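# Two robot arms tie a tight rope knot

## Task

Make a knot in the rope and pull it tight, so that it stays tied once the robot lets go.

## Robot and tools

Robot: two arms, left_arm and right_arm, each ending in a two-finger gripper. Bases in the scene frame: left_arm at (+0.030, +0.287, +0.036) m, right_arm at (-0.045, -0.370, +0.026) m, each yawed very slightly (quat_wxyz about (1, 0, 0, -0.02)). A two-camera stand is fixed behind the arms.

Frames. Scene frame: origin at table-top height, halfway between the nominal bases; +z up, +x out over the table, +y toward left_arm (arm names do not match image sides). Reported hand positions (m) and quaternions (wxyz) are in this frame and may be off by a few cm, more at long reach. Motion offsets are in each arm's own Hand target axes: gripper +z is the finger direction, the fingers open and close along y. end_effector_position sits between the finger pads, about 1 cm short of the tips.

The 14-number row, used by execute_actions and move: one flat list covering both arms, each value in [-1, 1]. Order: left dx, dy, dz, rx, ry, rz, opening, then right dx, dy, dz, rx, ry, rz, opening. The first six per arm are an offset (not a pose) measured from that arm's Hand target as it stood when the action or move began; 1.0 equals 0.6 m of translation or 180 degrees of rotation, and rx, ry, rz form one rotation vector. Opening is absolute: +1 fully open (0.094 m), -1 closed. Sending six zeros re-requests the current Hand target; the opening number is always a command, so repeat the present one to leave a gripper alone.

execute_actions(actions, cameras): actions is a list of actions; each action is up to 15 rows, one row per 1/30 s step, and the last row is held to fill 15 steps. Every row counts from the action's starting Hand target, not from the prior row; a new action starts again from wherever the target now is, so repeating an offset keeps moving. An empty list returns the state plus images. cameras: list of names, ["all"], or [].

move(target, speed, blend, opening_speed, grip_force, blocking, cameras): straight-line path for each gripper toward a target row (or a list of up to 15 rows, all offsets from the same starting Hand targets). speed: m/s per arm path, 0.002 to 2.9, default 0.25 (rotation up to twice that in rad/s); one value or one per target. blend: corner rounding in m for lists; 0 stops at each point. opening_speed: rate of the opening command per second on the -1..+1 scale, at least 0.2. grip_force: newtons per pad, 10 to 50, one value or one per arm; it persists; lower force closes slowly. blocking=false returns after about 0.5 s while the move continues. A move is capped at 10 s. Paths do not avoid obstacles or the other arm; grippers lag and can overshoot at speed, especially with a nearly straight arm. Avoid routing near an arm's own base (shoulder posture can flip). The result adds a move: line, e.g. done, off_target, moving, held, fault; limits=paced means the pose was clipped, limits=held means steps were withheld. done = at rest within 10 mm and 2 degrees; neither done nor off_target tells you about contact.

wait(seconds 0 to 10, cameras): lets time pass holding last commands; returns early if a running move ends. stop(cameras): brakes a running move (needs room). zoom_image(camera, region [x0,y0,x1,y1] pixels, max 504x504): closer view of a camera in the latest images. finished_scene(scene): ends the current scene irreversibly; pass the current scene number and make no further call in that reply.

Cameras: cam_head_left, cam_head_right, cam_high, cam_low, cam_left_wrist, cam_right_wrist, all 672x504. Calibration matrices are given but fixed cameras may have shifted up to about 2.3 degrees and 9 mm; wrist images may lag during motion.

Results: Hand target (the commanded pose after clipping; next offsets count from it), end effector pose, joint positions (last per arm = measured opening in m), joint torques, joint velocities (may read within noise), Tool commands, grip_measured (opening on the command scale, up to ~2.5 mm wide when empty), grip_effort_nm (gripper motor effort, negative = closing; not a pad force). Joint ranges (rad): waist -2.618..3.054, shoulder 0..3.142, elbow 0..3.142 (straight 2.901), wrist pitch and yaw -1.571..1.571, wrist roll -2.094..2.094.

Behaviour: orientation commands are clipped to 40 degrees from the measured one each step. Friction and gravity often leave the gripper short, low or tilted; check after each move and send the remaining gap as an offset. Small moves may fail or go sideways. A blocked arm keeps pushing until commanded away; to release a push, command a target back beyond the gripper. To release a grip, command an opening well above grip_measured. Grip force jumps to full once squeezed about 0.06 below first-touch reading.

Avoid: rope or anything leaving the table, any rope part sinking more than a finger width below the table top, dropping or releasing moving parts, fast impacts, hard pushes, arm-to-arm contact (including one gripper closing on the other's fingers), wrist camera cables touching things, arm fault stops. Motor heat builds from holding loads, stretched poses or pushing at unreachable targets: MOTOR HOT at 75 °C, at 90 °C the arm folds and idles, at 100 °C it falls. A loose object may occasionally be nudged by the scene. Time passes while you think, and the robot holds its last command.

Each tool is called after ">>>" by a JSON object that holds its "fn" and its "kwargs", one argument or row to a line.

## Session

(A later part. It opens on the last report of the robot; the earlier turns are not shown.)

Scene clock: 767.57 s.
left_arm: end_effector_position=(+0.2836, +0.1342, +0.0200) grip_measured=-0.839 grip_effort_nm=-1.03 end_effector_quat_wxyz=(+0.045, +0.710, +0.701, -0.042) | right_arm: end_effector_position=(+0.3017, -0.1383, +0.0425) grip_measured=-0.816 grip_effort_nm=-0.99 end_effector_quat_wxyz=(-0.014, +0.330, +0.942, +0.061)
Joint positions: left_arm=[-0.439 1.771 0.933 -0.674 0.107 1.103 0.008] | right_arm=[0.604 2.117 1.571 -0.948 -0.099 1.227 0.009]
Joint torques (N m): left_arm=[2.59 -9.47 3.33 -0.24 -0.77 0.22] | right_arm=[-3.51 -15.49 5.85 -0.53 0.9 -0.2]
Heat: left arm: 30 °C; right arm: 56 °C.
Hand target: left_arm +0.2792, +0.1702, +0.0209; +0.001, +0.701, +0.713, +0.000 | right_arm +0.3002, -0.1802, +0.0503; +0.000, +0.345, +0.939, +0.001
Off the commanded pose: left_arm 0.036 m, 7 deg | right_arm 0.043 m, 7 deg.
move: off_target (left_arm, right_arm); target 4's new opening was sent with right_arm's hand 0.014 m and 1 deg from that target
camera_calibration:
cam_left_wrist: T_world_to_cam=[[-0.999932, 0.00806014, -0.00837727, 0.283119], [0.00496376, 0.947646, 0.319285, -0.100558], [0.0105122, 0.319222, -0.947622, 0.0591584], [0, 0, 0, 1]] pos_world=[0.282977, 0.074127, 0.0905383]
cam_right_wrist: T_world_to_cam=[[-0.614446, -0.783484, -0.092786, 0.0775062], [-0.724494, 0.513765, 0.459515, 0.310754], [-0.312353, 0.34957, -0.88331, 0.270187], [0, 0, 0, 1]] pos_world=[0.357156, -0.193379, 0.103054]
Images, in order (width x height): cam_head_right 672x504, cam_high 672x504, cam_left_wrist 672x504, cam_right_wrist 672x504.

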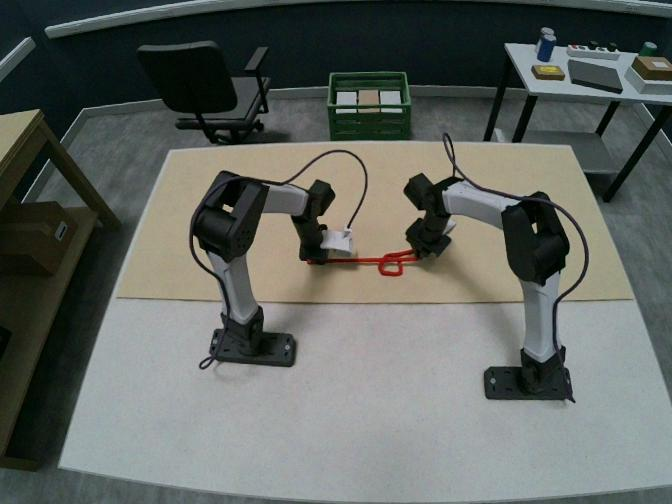

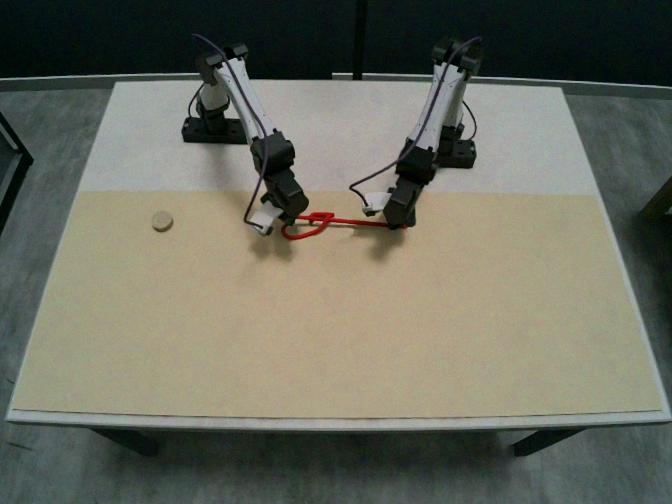

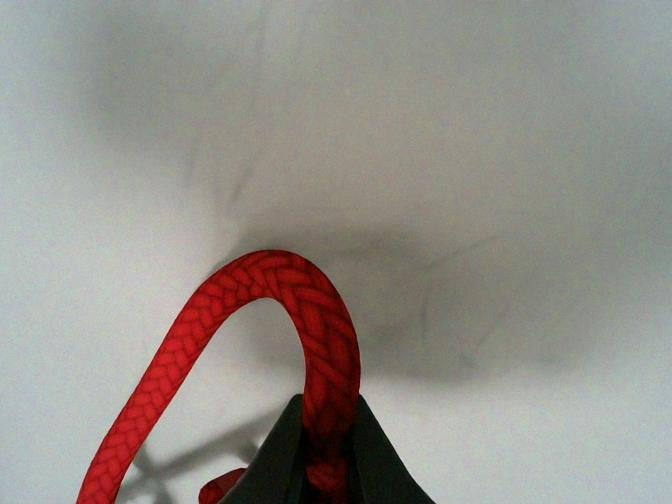

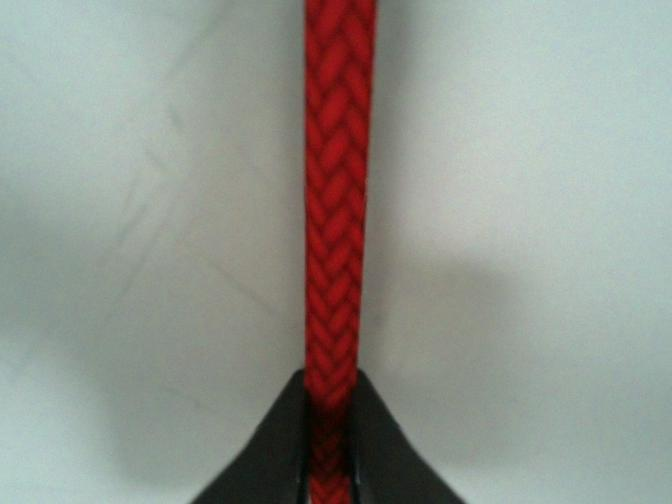

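>>> {"fn": "move", "kwargs": {
  "target": [
    [-0.133,0,0.02,0,0,0,-1,0.128,0.022,0.064,0,0,0,-1],
    [-0.133,0,0.02,0,0,0,-1,0.128,0.022,0.064,0,0,0,-0.3],
    [-0.133,0,0.02,0,0,0,-1,0.128,0.022,-0.05,0,0,0,-0.3],
    [-0.133,0,0.02,0,0,0,-1,0.08,0.07,-0.05,0,0,0,-0.3]
  ],
  "speed": [0.15,0.2,0.3,0.3],
  "blend": [0,0,0.01,0],
  "cameras": ["cam_left_wrist","cam_high","cam_right_wrist"]
}}

Scene clock: 785.70 s.
left_arm: end_effector_position=(+0.2773, +0.1024, +0.0140) grip_measured=-0.839 grip_effort_nm=-1.03 end_effector_quat_wxyz=(-0.011, +0.699, +0.715, +0.009) | right_arm: end_effector_position=(+0.2911, -0.1168, +0.0826) grip_measured=-0.303 grip_effort_nm=0.18 end_effector_quat_wxyz=(+0.005, +0.348, +0.937, +0.008)
Joint positions: left_arm=[-0.612 1.889 1.068 -0.769 -0.021 0.898 0.008] | right_arm=[0.701 2.155 1.8 -1.197 -0.001 1.357 0.033]
Joint torques (N m): left_arm=[-1.42 -5.78 6.24 0.51 0.4 0.04] | right_arm=[0.06 -11.81 7.51 0.18 -0.07 -0.07]
Heat: left arm: 29 °C; right arm: 61 °C.
Hand target: left_arm +0.2805, +0.0904, +0.0090; +0.001, +0.701, +0.713, +0.000 | right_arm +0.2908, -0.1172, +0.0803; +0.000, +0.345, +0.939, +0.000
Off the commanded pose: left_arm 0.013 m, 2 deg | right_arm 0.002 m, 1 deg.
move: off_target (left_arm)
camera_calibration:
cam_left_wrist: T_world_to_cam=[[-0.999669, -0.0256455, -0.00216402, 0.280397], [-0.0237962, 0.888997, 0.457295, -0.056455], [-0.00980375, 0.457195, -0.889312, 0.054417], [0, 0, 0, 1]] pos_world=[0.279494, 0.0325, 0.0748171]
cam_right_wrist: T_world_to_cam=[[-0.643767, -0.765207, -0.00477137, 0.0950271], [-0.702744, 0.588726, 0.399441, 0.280932], [-0.302846, 0.2605, -0.916746, 0.284446], [0, 0, 0, 1]] pos_world=[0.344742, -0.166774, 0.149003]
Images, in order (width x height): cam_high 672x504, cam_left_wrist 672x504, cam_right_wrist 672x504.

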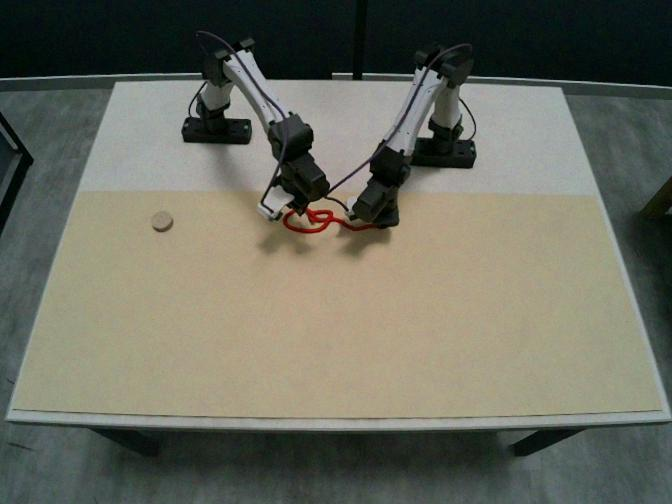

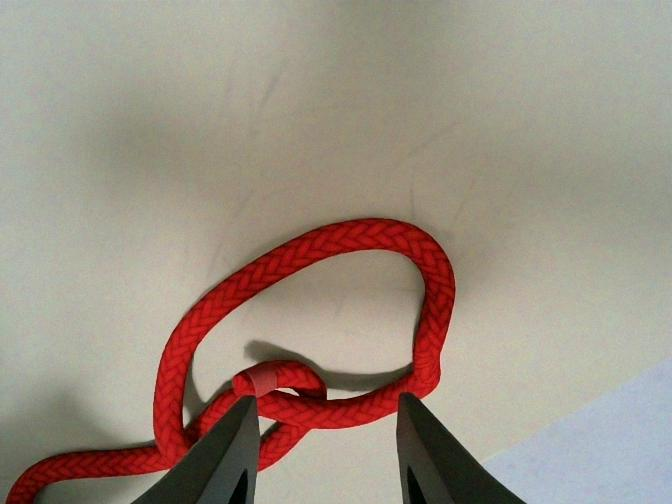

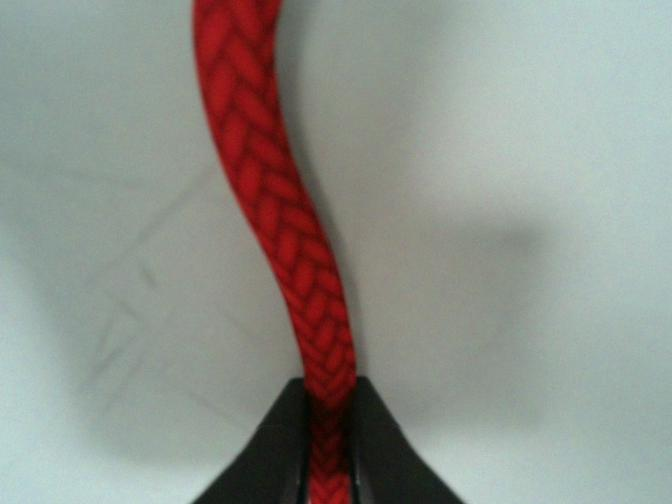

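>>> {"fn": "move", "kwargs": {
  "target": [
    [0,0,0,0,0,0,-1,0.039,-0.07,0.06,0,0,0,-0.3],
    [0,0,0,0,0,0,-1,0.039,-0.07,0.13,0,0,0,-0.3],
    [0,0,0,0,0,0,-1,0.039,-0.07,0.13,0,0,0,-1],
    [0,0,0,0,0,0,-1,0.045,-0.07,0.06,0,0,0,-1],
    [0,0,0,0,0,0,-1,0.143,-0.084,0.06,0,0,0,-1],
    [0,0,0,0,0,0,-1,0.143,-0.084,0.12,0,0,0,-1],
    [0,0,0,0,0,0,-1,0.143,-0.084,0.12,0,0,0,-0.3],
    [0,0,0,0,0,0,-1,0.143,-0.084,0,0,0,0,-0.3],
    [0,0,0,0,0,0,-1,0.07,-0.02,0,0,0,0,-0.3]
  ],
  "speed": [0.3,0.15,0.2,0.15,0.2,0.15,0.2,0.3,0.3],
  "blend": [0.005,0,0,0.005,0.005,0,0,0.01,0],
  "cameras": ["cam_left_wrist","cam_right_wrist"]
}}

Scene clock: 831.57 s.
left_arm: end_effector_position=(+0.2773, +0.1024, +0.0140) grip_measured=-0.839 grip_effort_nm=-1.03 end_effector_quat_wxyz=(-0.011, +0.699, +0.715, +0.009) | right_arm: end_effector_position=(+0.2514, -0.1009, +0.0807) grip_measured=-0.303 grip_effort_nm=0.18 end_effector_quat_wxyz=(+0.001, +0.351, +0.936, +0.007)
Joint positions: left_arm=[-0.612 1.889 1.068 -0.769 -0.021 0.898 0.008] | right_arm=[0.791 2.077 1.672 -1.152 -0.005 1.453 0.033]
Joint torques (N m): left_arm=[-1.44 -5.61 6.22 0.51 0.38 0.02] | right_arm=[0.54 -11.14 7.82 0.17 -0.03 -0.07]
Heat: left arm: 30 °C; right arm: 59 °C.
Hand target: left_arm +0.2805, +0.0904, +0.0090; +0.001, +0.701, +0.713, +0.000 | right_arm +0.2510, -0.0991, +0.0804; -0.001, +0.345, +0.939, +0.000
Off the commanded pose: left_arm 0.013 m, 2 deg | right_arm 0.002 m, 1 deg.
move: off_target (left_arm); target 3's new opening was sent with right_arm's hand 0.023 m and 5 deg from that target; target 7's new opening was sent with right_arm's hand 0.011 m and 1 deg from that target
camera_calibration:
cam_left_wrist: T_world_to_cam=[[-0.999669, -0.0256455, -0.00216402, 0.280397], [-0.0237962, 0.888997, 0.457295, -0.056455], [-0.00980375, 0.457195, -0.889312, 0.054417], [0, 0, 0, 1]] pos_world=[0.279494, 0.0325, 0.0748171]
cam_right_wrist: T_world_to_cam=[[-0.648414, -0.761288, -0.000603604, 0.0827872], [-0.696183, 0.592641, 0.4051, 0.242697], [-0.30804, 0.263093, -0.914272, 0.267833], [0, 0, 0, 1]] pos_world=[0.305145, -0.151272, 0.146606]
Images, in order (width x height): cam_left_wrist 672x504, cam_right_wrist 672x504.

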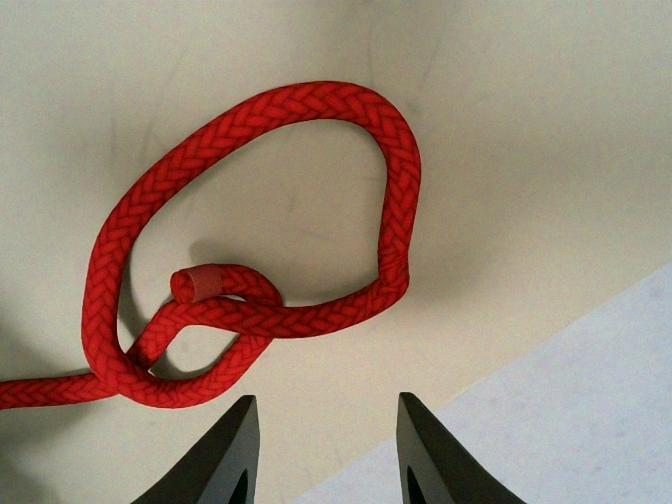

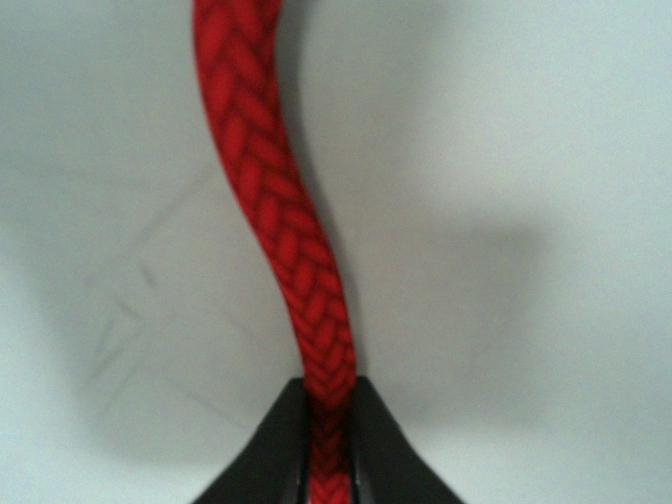

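>>> {"fn": "move", "kwargs": {
  "target": [
    [0,0,0,0,0,0,-1,-0.037,-0.045,0.05,0,0,0,-0.2],
    [0,0,0,0,0,0,-1,-0.037,-0.045,0.106,0,0,0,-0.2]
  ],
  "speed": [0.3,0.15],
  "blend": [0.005,0],
  "cameras": ["cam_left_wrist"]
}}

Scene clock: 862.77 s.
left_arm: end_effector_position=(+0.2773, +0.1024, +0.0140) grip_measured=-0.839 grip_effort_nm=-1.03 end_effector_quat_wxyz=(-0.011, +0.699, +0.715, +0.009) | right_arm: end_effector_position=(+0.2497, -0.1342, +0.0232) grip_measured=-0.203 grip_effort_nm=0.17 end_effector_quat_wxyz=(-0.002, +0.349, +0.937, +0.001)
Joint positions: left_arm=[-0.612 1.889 1.068 -0.769 -0.021 0.898 0.008] | right_arm=[0.728 2.067 1.418 -0.922 -0.005 1.386 0.037]
Joint torques (N m): left_arm=[-1.32 -5.72 6.24 0.51 0.38 0.03] | right_arm=[0.18 -10.95 4.77 0.56 -0.02 -0.08]
Heat: left arm: 30 °C; right arm: 57 °C.
Hand target: left_arm +0.2805, +0.0904, +0.0090; +0.001, +0.701, +0.713, +0.000 | right_arm +0.2504, -0.1340, +0.0167; +0.000, +0.345, +0.939, +0.000
Off the commanded pose: left_arm 0.013 m, 2 deg | right_arm 0.006 m, 0 deg.
move: off_target (left_arm)
camera_calibration:
cam_left_wrist: T_world_to_cam=[[-0.999669, -0.0256455, -0.00216402, 0.280397], [-0.0237962, 0.888997, 0.457295, -0.056455], [-0.00980375, 0.457195, -0.889312, 0.054417], [0, 0, 0, 1]] pos_world=[0.279494, 0.0325, 0.0748171]
Images, in order (width x height): cam_left_wrist 672x504.

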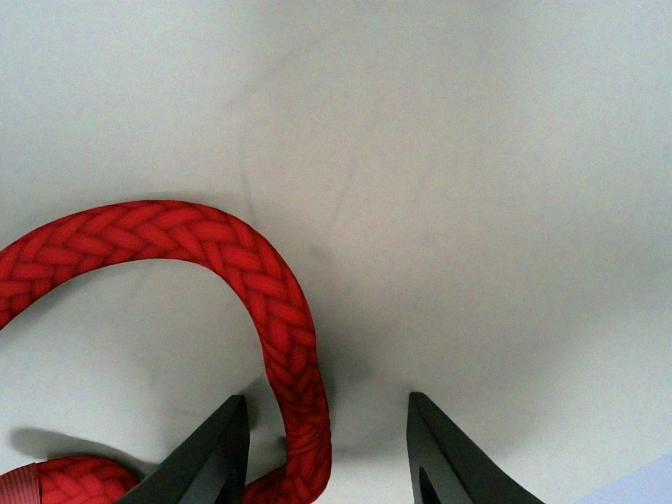

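>>> {"fn": "move", "kwargs": {
  "target": [
    [0,0,0,0,0,0,-1,0,0.004,0.008,0,0,0,-0.2],
    [0,0,0,0,0,0,-1,0,0.004,0.008,0,0,0,-1],
    [0,0,0,0,0,0,-1,0,0,-0.045,0,0,0,-1],
    [0,0,0,0,0,0,-1,0.097,-0.017,-0.045,0,0,0,-1],
    [0,0,0,0,0,0,-1,0.097,-0.017,0.003,0,0,0,-1],
    [0,0,0,0,0,0,-1,0.097,-0.017,0.003,0,0,0,-0.3],
    [0,0,0,0,0,0,-1,0.097,-0.017,-0.108,0,0,0,-0.3],
    [0,0,0,0,0,0,-1,0.03,0.04,-0.108,0,0,0,-0.3]
  ],
  "speed": [0.1,0.2,0.15,0.2,0.15,0.2,0.3,0.3],
  "blend": [0,0,0.005,0.005,0,0,0.01,0],
  "cameras": ["cam_left_wrist"]
}}

Scene clock: 876.30 s.
left_arm: end_effector_position=(+0.2773, +0.1024, +0.0140) grip_measured=-0.839 grip_effort_nm=-1.03 end_effector_quat_wxyz=(-0.011, +0.699, +0.715, +0.009) | right_arm: end_effector_position=(+0.2529, -0.1053, +0.0823) grip_measured=-0.303 grip_effort_nm=0.18 end_effector_quat_wxyz=(+0.001, +0.351, +0.936, +0.008)
Joint positions: left_arm=[-0.612 1.889 1.068 -0.769 -0.021 0.898 0.008] | right_arm=[0.78 2.067 1.663 -1.152 -0.005 1.442 0.033]
Joint torques (N m): left_arm=[-1.5 -5.76 6.27 0.53 0.38 0.04] | right_arm=[0.47 -11.07 7.68 0.17 -0.02 -0.08]
Heat: left arm: 31 °C; right arm: 56 °C.
Hand target: left_arm +0.2805, +0.0904, +0.0090; +0.001, +0.701, +0.713, +0.000 | right_arm +0.2523, -0.1041, +0.0816; +0.000, +0.345, +0.939, +0.000
Off the commanded pose: left_arm 0.013 m, 2 deg | right_arm 0.002 m, 1 deg.
move: off_target (left_arm)
camera_calibration:
cam_left_wrist: T_world_to_cam=[[-0.999669, -0.0256455, -0.00216402, 0.280397], [-0.0237962, 0.888997, 0.457295, -0.056455], [-0.00980375, 0.457195, -0.889312, 0.054417], [0, 0, 0, 1]] pos_world=[0.279494, 0.0325, 0.0748171]
Images, in order (width x height): cam_left_wrist 672x504.

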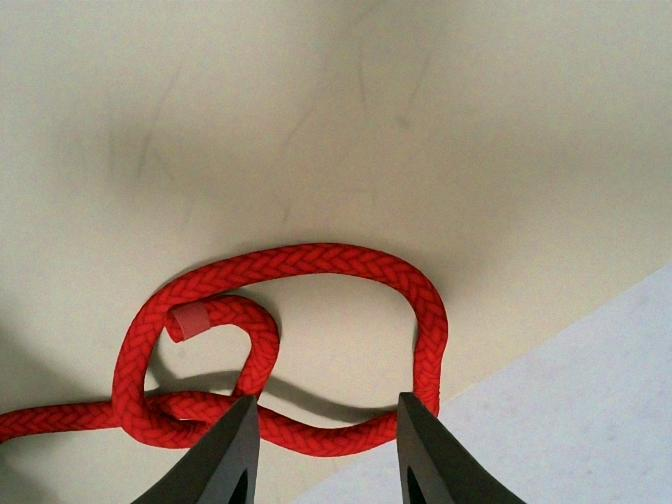

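>>> {"fn": "move", "kwargs": {
  "target": [
    [0,0,0,0,0,0,-1,0.046,0.04,0.05,0,0,0.067,-0.3],
    [0,0,0,0,0,0,-1,0.046,0.04,0.107,0,0,0.067,-0.3]
  ],
  "speed": [0.3,0.15],
  "blend": [0.005,0],
  "cameras": ["cam_left_wrist"]
}}

Scene clock: 894.80 s.
left_arm: end_effector_position=(+0.2773, +0.1024, +0.0140) grip_measured=-0.839 grip_effort_nm=-1.03 end_effector_quat_wxyz=(-0.011, +0.699, +0.715, +0.009) | right_arm: end_effector_position=(+0.2459, -0.0689, +0.0246) grip_measured=-0.303 grip_effort_nm=0.18 end_effector_quat_wxyz=(-0.002, +0.439, +0.899, +0.001)
Joint positions: left_arm=[-0.612 1.889 1.068 -0.769 -0.021 0.898 0.008] | right_arm=[0.856 2.214 1.661 -1.016 -0.005 1.71 0.033]
Joint torques (N m): left_arm=[-1.4 -5.75 6.26 0.51 0.37 0.02] | right_arm=[0.24 -12.3 5.18 0.53 -0.03 0.11]
Heat: left arm: 31 °C; right arm: 54 °C.
Hand target: left_arm +0.2805, +0.0904, +0.0090; +0.001, +0.701, +0.713, +0.000 | right_arm +0.2467, -0.0679, +0.0174; -0.001, +0.442, +0.897, +0.000
Off the commanded pose: left_arm 0.013 m, 2 deg | right_arm 0.007 m, 0 deg.
move: off_target (left_arm)
camera_calibration:
cam_left_wrist: T_world_to_cam=[[-0.999669, -0.0256455, -0.00216402, 0.280397], [-0.0237962, 0.888997, 0.457295, -0.056455], [-0.00980375, 0.457195, -0.889312, 0.054417], [0, 0, 0, 1]] pos_world=[0.279494, 0.0325, 0.0748171]
Images, in order (width x height): cam_left_wrist 672x504.

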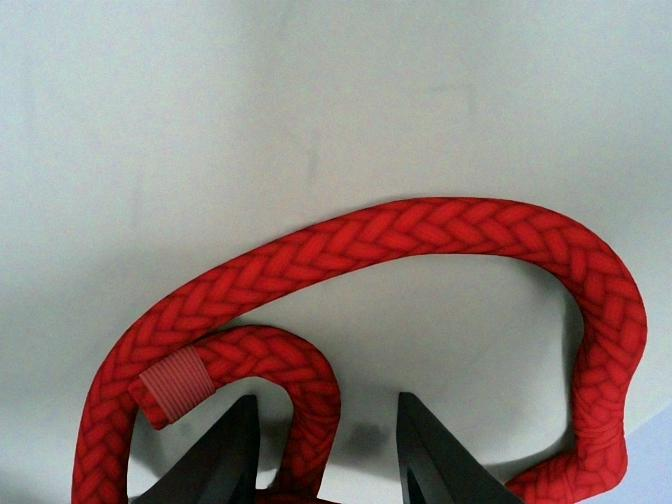

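>>> {"fn": "move", "kwargs": {
  "target": [
    [0,0,0,0,0,0,-1,-0.008,0,0.008,0,0,0,-0.3],
    [0,0,0,0,0,0,-1,-0.008,0,0.008,0,0,0,-1],
    [0,0,0,0,0,0,-1,-0.008,0,-0.075,0,0,0,-1],
    [0,0,0,0,0,0,-1,-0.11,0,-0.06,0,0,0,-1]
  ],
  "speed": [0.1,0.2,0.15,0.15],
  "blend": [0,0,0.005,0],
  "cameras": ["cam_left_wrist","cam_high"]
}}

>>> {"fn": "zoom_image", "kwargs": {
  "camera": "cam_high",
  "region": [260, 170, 440, 280]
}}

Scene clock: 909.47 s.
left_arm: end_effector_position=(+0.2781, +0.1012, +0.0136) grip_measured=-0.839 grip_effort_nm=-1.03 end_effector_quat_wxyz=(-0.011, +0.695, +0.719, +0.009) | right_arm: end_effector_position=(+0.2813, -0.1069, +0.0442) grip_measured=-0.828 grip_effort_nm=-0.99 end_effector_quat_wxyz=(-0.004, +0.431, +0.902, -0.003)
Joint positions: left_arm=[-0.614 1.894 1.073 -0.769 -0.021 0.885 0.008] | right_arm=[0.732 2.203 1.722 -1.098 -0.005 1.569 0.008]
Joint torques (N m): left_arm=[-1.29 -6.3 5.74 0.52 0.39 0.16] | right_arm=[-2.61 -16.7 4.56 0.21 -0.03 -0.08]
Heat: left arm: 31 °C; right arm: 54 °C.
Hand target: left_arm +0.2805, +0.0905, +0.0090; +0.001, +0.701, +0.713, +0.000 | right_arm +0.2871, -0.1203, +0.0534; -0.001, +0.442, +0.897, +0.000
Off the commanded pose: left_arm 0.012 m, 2 deg | right_arm 0.017 m, 1 deg.
move: off_target (left_arm, right_arm); target 2's new opening was sent with right_arm's hand 0.011 m and 1 deg from that target
camera_calibration:
cam_left_wrist: T_world_to_cam=[[-0.999293, -0.0374877, -0.00278802, 0.282253], [-0.0346077, 0.888491, 0.457588, -0.0521476], [-0.0146768, 0.457361, -0.88916, 0.0559736], [0, 0, 0, 1]] pos_world=[0.281071, 0.0313135, 0.0744185]
Images, in order (width x height): cam_high 672x504, cam_left_wrist 672x504.

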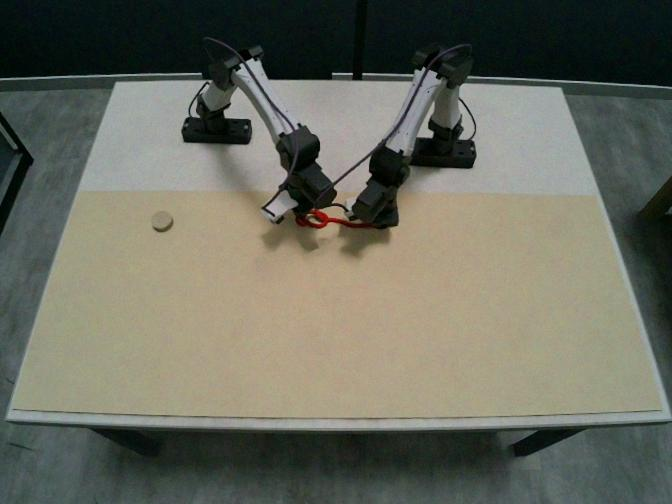

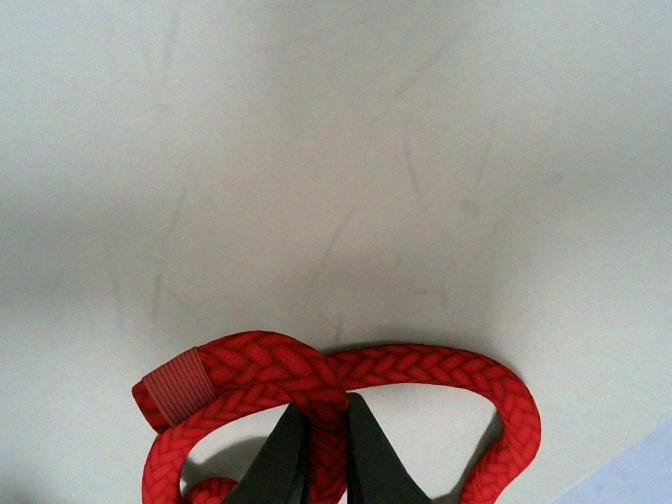

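Scaled by 2.800 from the camera's 672x504 image, which has a finer 960x720 frame.

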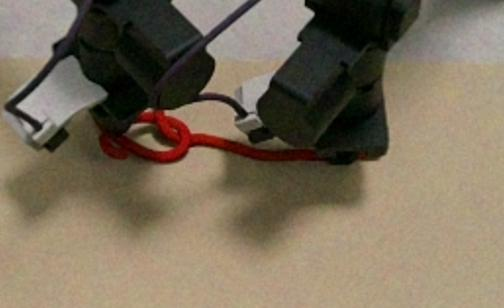

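>>> {"fn": "move", "kwargs": {
  "target": [
    [0.05,0,-0.03,0,0,0,-1,-0.155,-0.071,0,0,0,0,-1],
    [0.17,0,-0.04,0,0,0,-1,-0.175,-0.08,0,0,0,0,-1]
  ],
  "speed": 0.15,
  "blend": [0.02,0],
  "cameras": ["cam_left_wrist","cam_high","cam_head_right"]
}}

>>> {"fn": "zoom_image", "kwargs": {
  "camera": "cam_high",
  "region": [240, 170, 420, 280]
}}

>>> {"fn": "zoom_image", "kwargs": {
  "camera": "cam_head_right",
  "region": [290, 210, 470, 320]
}}

Scene clock: 923.93 s.
left_arm: end_effector_position=(+0.2795, +0.1876, +0.0270) grip_measured=-0.839 grip_effort_nm=-1.03 end_effector_quat_wxyz=(-0.001, +0.700, +0.714, -0.008) | right_arm: end_effector_position=(+0.3115, -0.2300, +0.0488) grip_measured=-0.828 grip_effort_nm=-0.99 end_effector_quat_wxyz=(-0.005, +0.444, +0.896, +0.007)
Joint positions: left_arm=[-0.33 1.715 0.906 -0.769 0.014 1.182 0.008] | right_arm=[0.422 2.05 1.5 -1.018 -0.017 1.288 0.008]
Joint torques (N m): left_arm=[0.25 -9.35 4.52 0.1 0.06 0.22] | right_arm=[0.02 -12.25 7.19 0.13 0.1 -0.1]
Heat: left arm: 30 °C; right arm: 56 °C.
Hand target: left_arm +0.2787, +0.1924, +0.0328; +0.001, +0.701, +0.713, +0.000 | right_arm +0.3130, -0.2328, +0.0531; -0.001, +0.442, +0.897, +0.000
Off the commanded pose: left_arm 0.008 m, 1 deg | right_arm 0.005 m, 1 deg.
move: done
camera_calibration:
cam_left_wrist: T_world_to_cam=[[-0.99966, -0.0248677, 0.00782904, 0.28426], [-0.0192166, 0.905769, 0.423335, -0.141661], [-0.0176187, 0.423041, -0.905939, 0.036078], [0, 0, 0, 1]] pos_world=[0.282077, 0.120118, 0.0904289]
Images, in order (width x height): cam_head_right 672x504, cam_high 672x504, cam_left_wrist 672x504.

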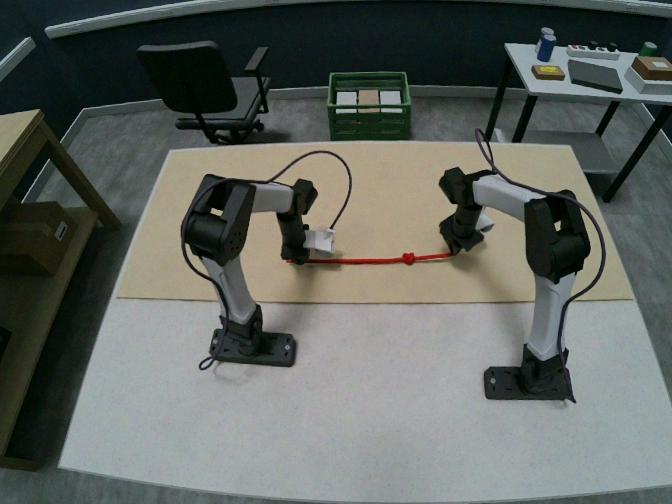

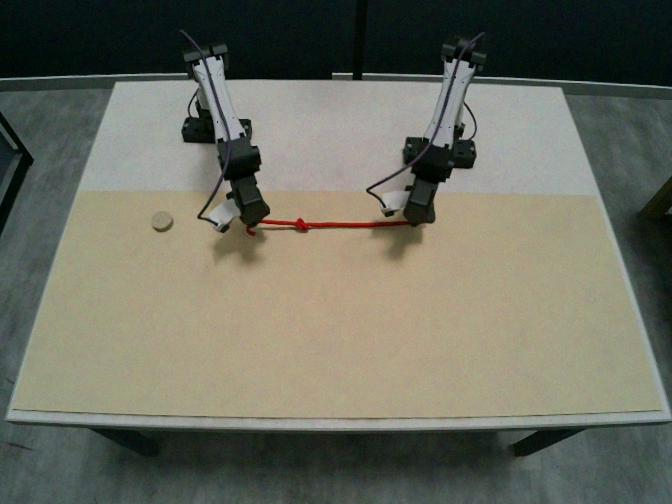

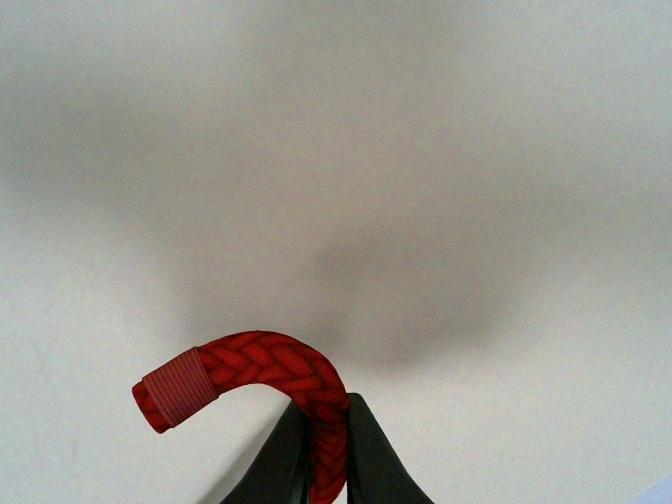

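Scaled by 2.800 from the camera's 672x504 image, which has a finer 960x720 frame.

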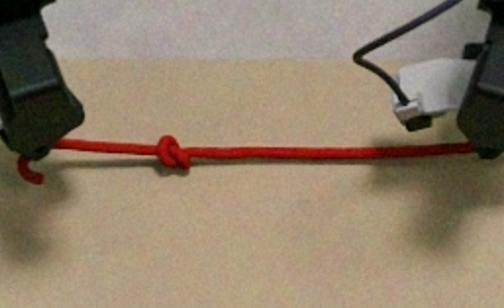

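Scaled by 2.800 from the camera's 672x504 image, which has a finer 960x720 frame.

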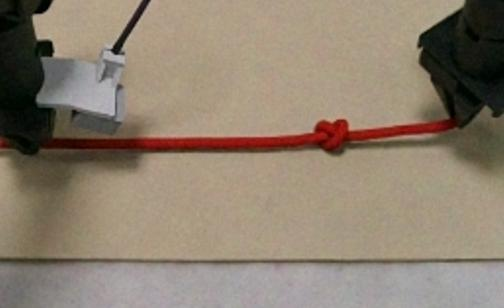

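>>> {"fn": "move", "kwargs": {
  "target": [0.09,0,0,0,0,0,-1,-0.066,-0.051,0,0,0,0,-1],
  "speed": 0.08,
  "cameras": ["cam_high","cam_head_right"]
}}

>>> {"fn": "zoom_image", "kwargs": {
  "camera": "cam_head_right",
  "region": [330, 220, 450, 295]
}}

Scene clock: 931.57 s.
left_arm: end_effector_position=(+0.2824, +0.2048, +0.0327) grip_measured=-0.839 grip_effort_nm=-1.03 end_effector_quat_wxyz=(+0.055, +0.711, +0.699, -0.056) | right_arm: end_effector_position=(+0.3141, -0.2286, +0.0500) grip_measured=-0.828 grip_effort_nm=-0.99 end_effector_quat_wxyz=(-0.039, +0.418, +0.905, +0.072)
Joint positions: left_arm=[-0.174 1.658 0.858 -0.739 0.154 1.374 0.008] | right_arm=[0.359 2.026 1.46 -0.966 -0.158 1.174 0.008]
Joint torques (N m): left_arm=[3.23 -8.59 3.9 -0.12 -1.18 0.27] | right_arm=[-4.9 -15.05 4.12 -0.15 1.49 -0.18]
Heat: left arm: 30 °C; right arm: 57 °C.
Hand target: left_arm +0.2778, +0.2464, +0.0327; +0.001, +0.701, +0.713, +0.000 | right_arm +0.3129, -0.2827, +0.0531; -0.001, +0.442, +0.897, +0.000
Off the commanded pose: left_arm 0.042 m, 9 deg | right_arm 0.054 m, 10 deg.
move: off_target (left_arm, right_arm)
Images, in order (width x height): cam_head_right 672x504, cam_high 672x504.

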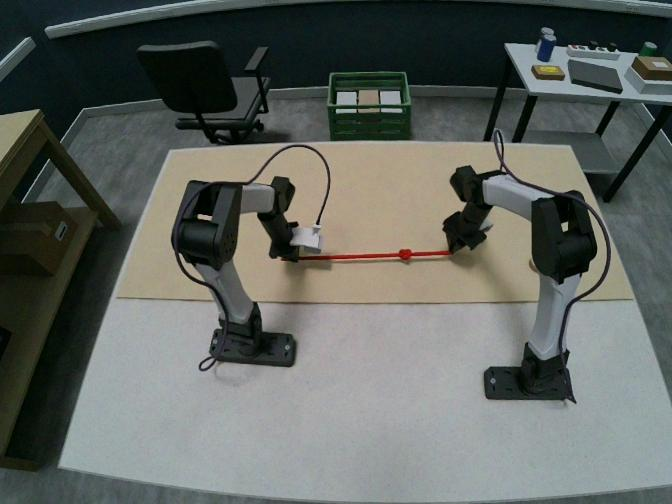

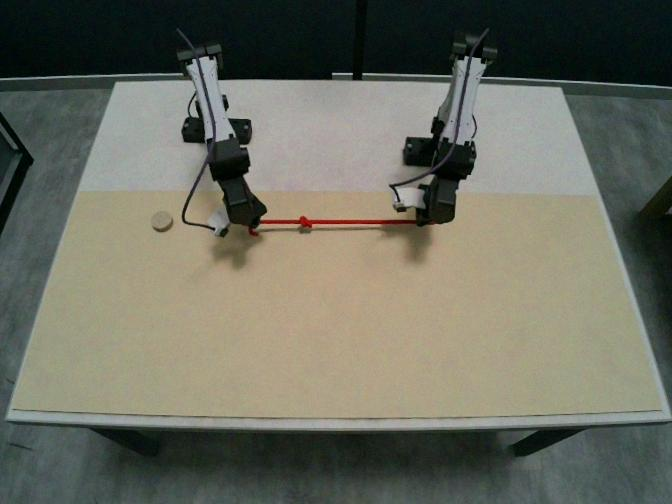

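Scaled by 4.200 from the camera's 672x504 image, which has a finer 960x720 frame.

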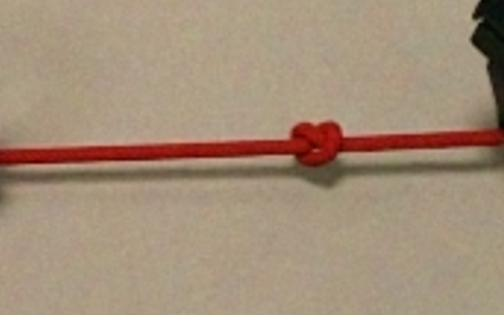

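>>> {"fn": "move", "kwargs": {
  "target": [
    [0.04,0,0,0,0,0,-1,-0.033,-0.025,0,0,0,0,-1],
    [-0.075,0,0.028,0,0,0,-1,0.08,0.06,0.056,0,0,0,-1],
    [-0.075,0,0.028,0,0,0,-0.2,0.08,0.06,0.056,0,0,0,-0.2],
    [-0.075,0,-0.12,0,0,0,-0.2,0.08,0.06,-0.1,0,0,0,-0.2]
  ],
  "speed": [0.08,0.15,0.15,0.2],
  "cameras": ["cam_high","cam_head_right","cam_left_wrist"]
}}

>>> {"fn": "zoom_image", "kwargs": {
  "camera": "cam_head_right",
  "region": [330, 210, 490, 310]
}}

Scene clock: 944.60 s.
left_arm: end_effector_position=(+0.2734, +0.2029, +0.0945) grip_measured=-0.202 grip_effort_nm=0.12 end_effector_quat_wxyz=(-0.010, +0.702, +0.712, -0.011) | right_arm: end_effector_position=(+0.3117, -0.2216, +0.1030) grip_measured=-0.203 grip_effort_nm=0.18 end_effector_quat_wxyz=(-0.010, +0.439, +0.898, +0.000)
Joint positions: left_arm=[-0.285 1.581 1.055 -1.073 0.01 1.233 0.037] | right_arm=[0.443 2.035 1.698 -1.247 -0.014 1.299 0.037]
Joint torques (N m): left_arm=[-0.73 -7.94 7.88 0.04 0.11 0.04] | right_arm=[0.27 -13.93 7.2 0.1 0.07 0.09]
Heat: left arm: 30 °C; right arm: 60 °C.
Hand target: left_arm +0.2785, +0.2016, +0.1048; +0.001, +0.701, +0.713, +0.000 | right_arm +0.3122, -0.2229, +0.1132; -0.001, +0.442, +0.897, +0.000
Off the commanded pose: left_arm 0.012 m, 2 deg | right_arm 0.010 m, 1 deg.
move: off_target (left_arm)
camera_calibration:
cam_left_wrist: T_world_to_cam=[[-0.99948, -0.0192279, 0.0258987, 0.275225], [-0.00615609, 0.901858, 0.431988, -0.187816], [-0.0316632, 0.431604, -0.901507, 0.0923142], [0, 0, 0, 1]] pos_world=[0.276849, 0.134832, 0.157228]
Images, in order (width x height): cam_head_right 672x504, cam_high 672x504, cam_left_wrist 672x504.

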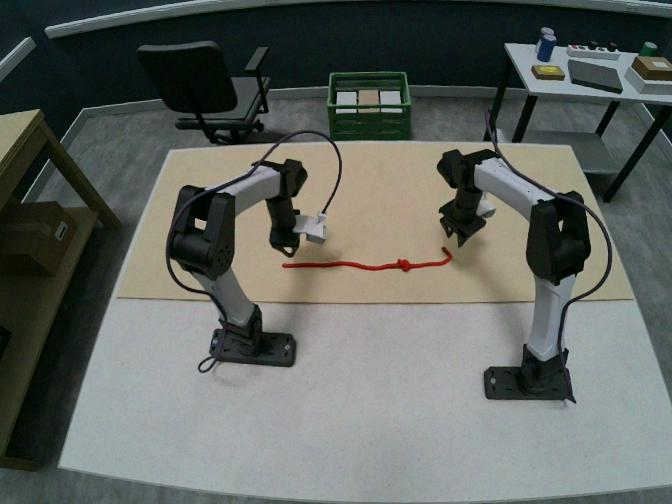

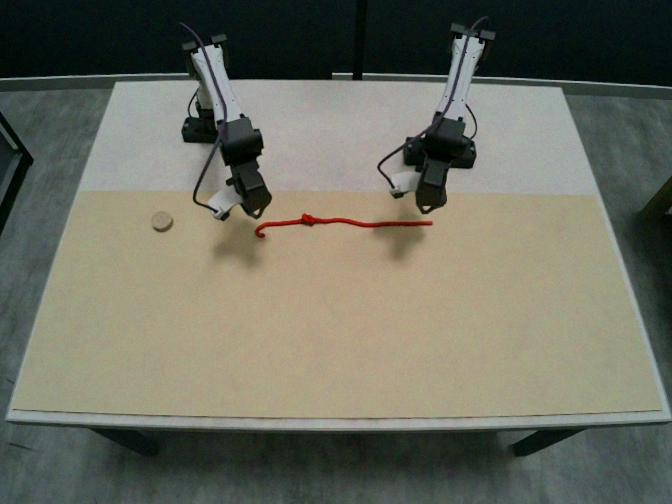

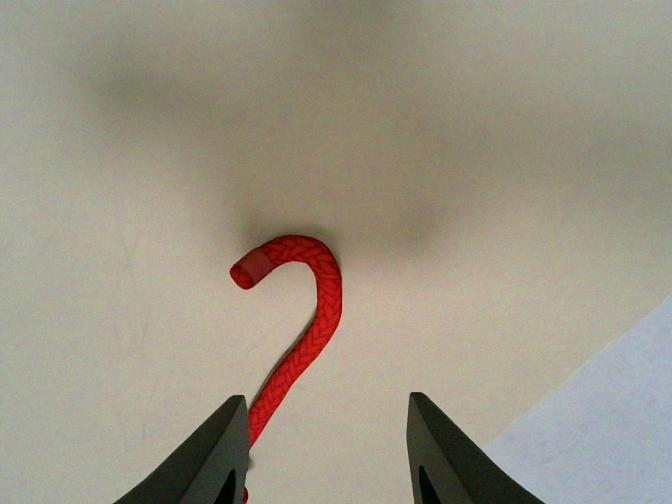

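Scaled by 3.150 from the camera's 672x504 image, which has a finer 960x720 frame.

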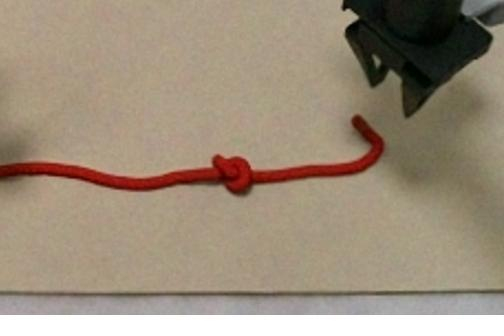

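>>> {"fn": "zoom_image", "kwargs": {
  "camera": "cam_head_right",
  "region": [385, 250, 425, 280]
}}

Scaled by 12.600 from the camera's 672x504 image, which has a finer 960x720 frame.

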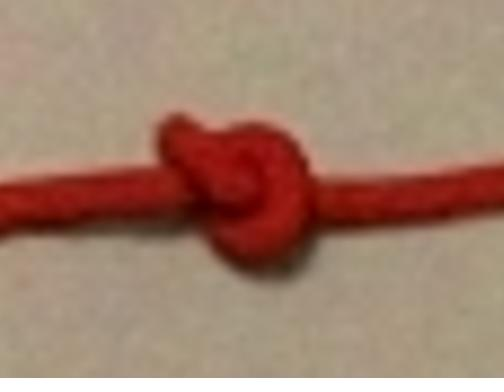

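Tight.

>>> {"fn": "finished_scene", "kwargs": {
  "scene": 2
}}

The scene is finished: the task was done.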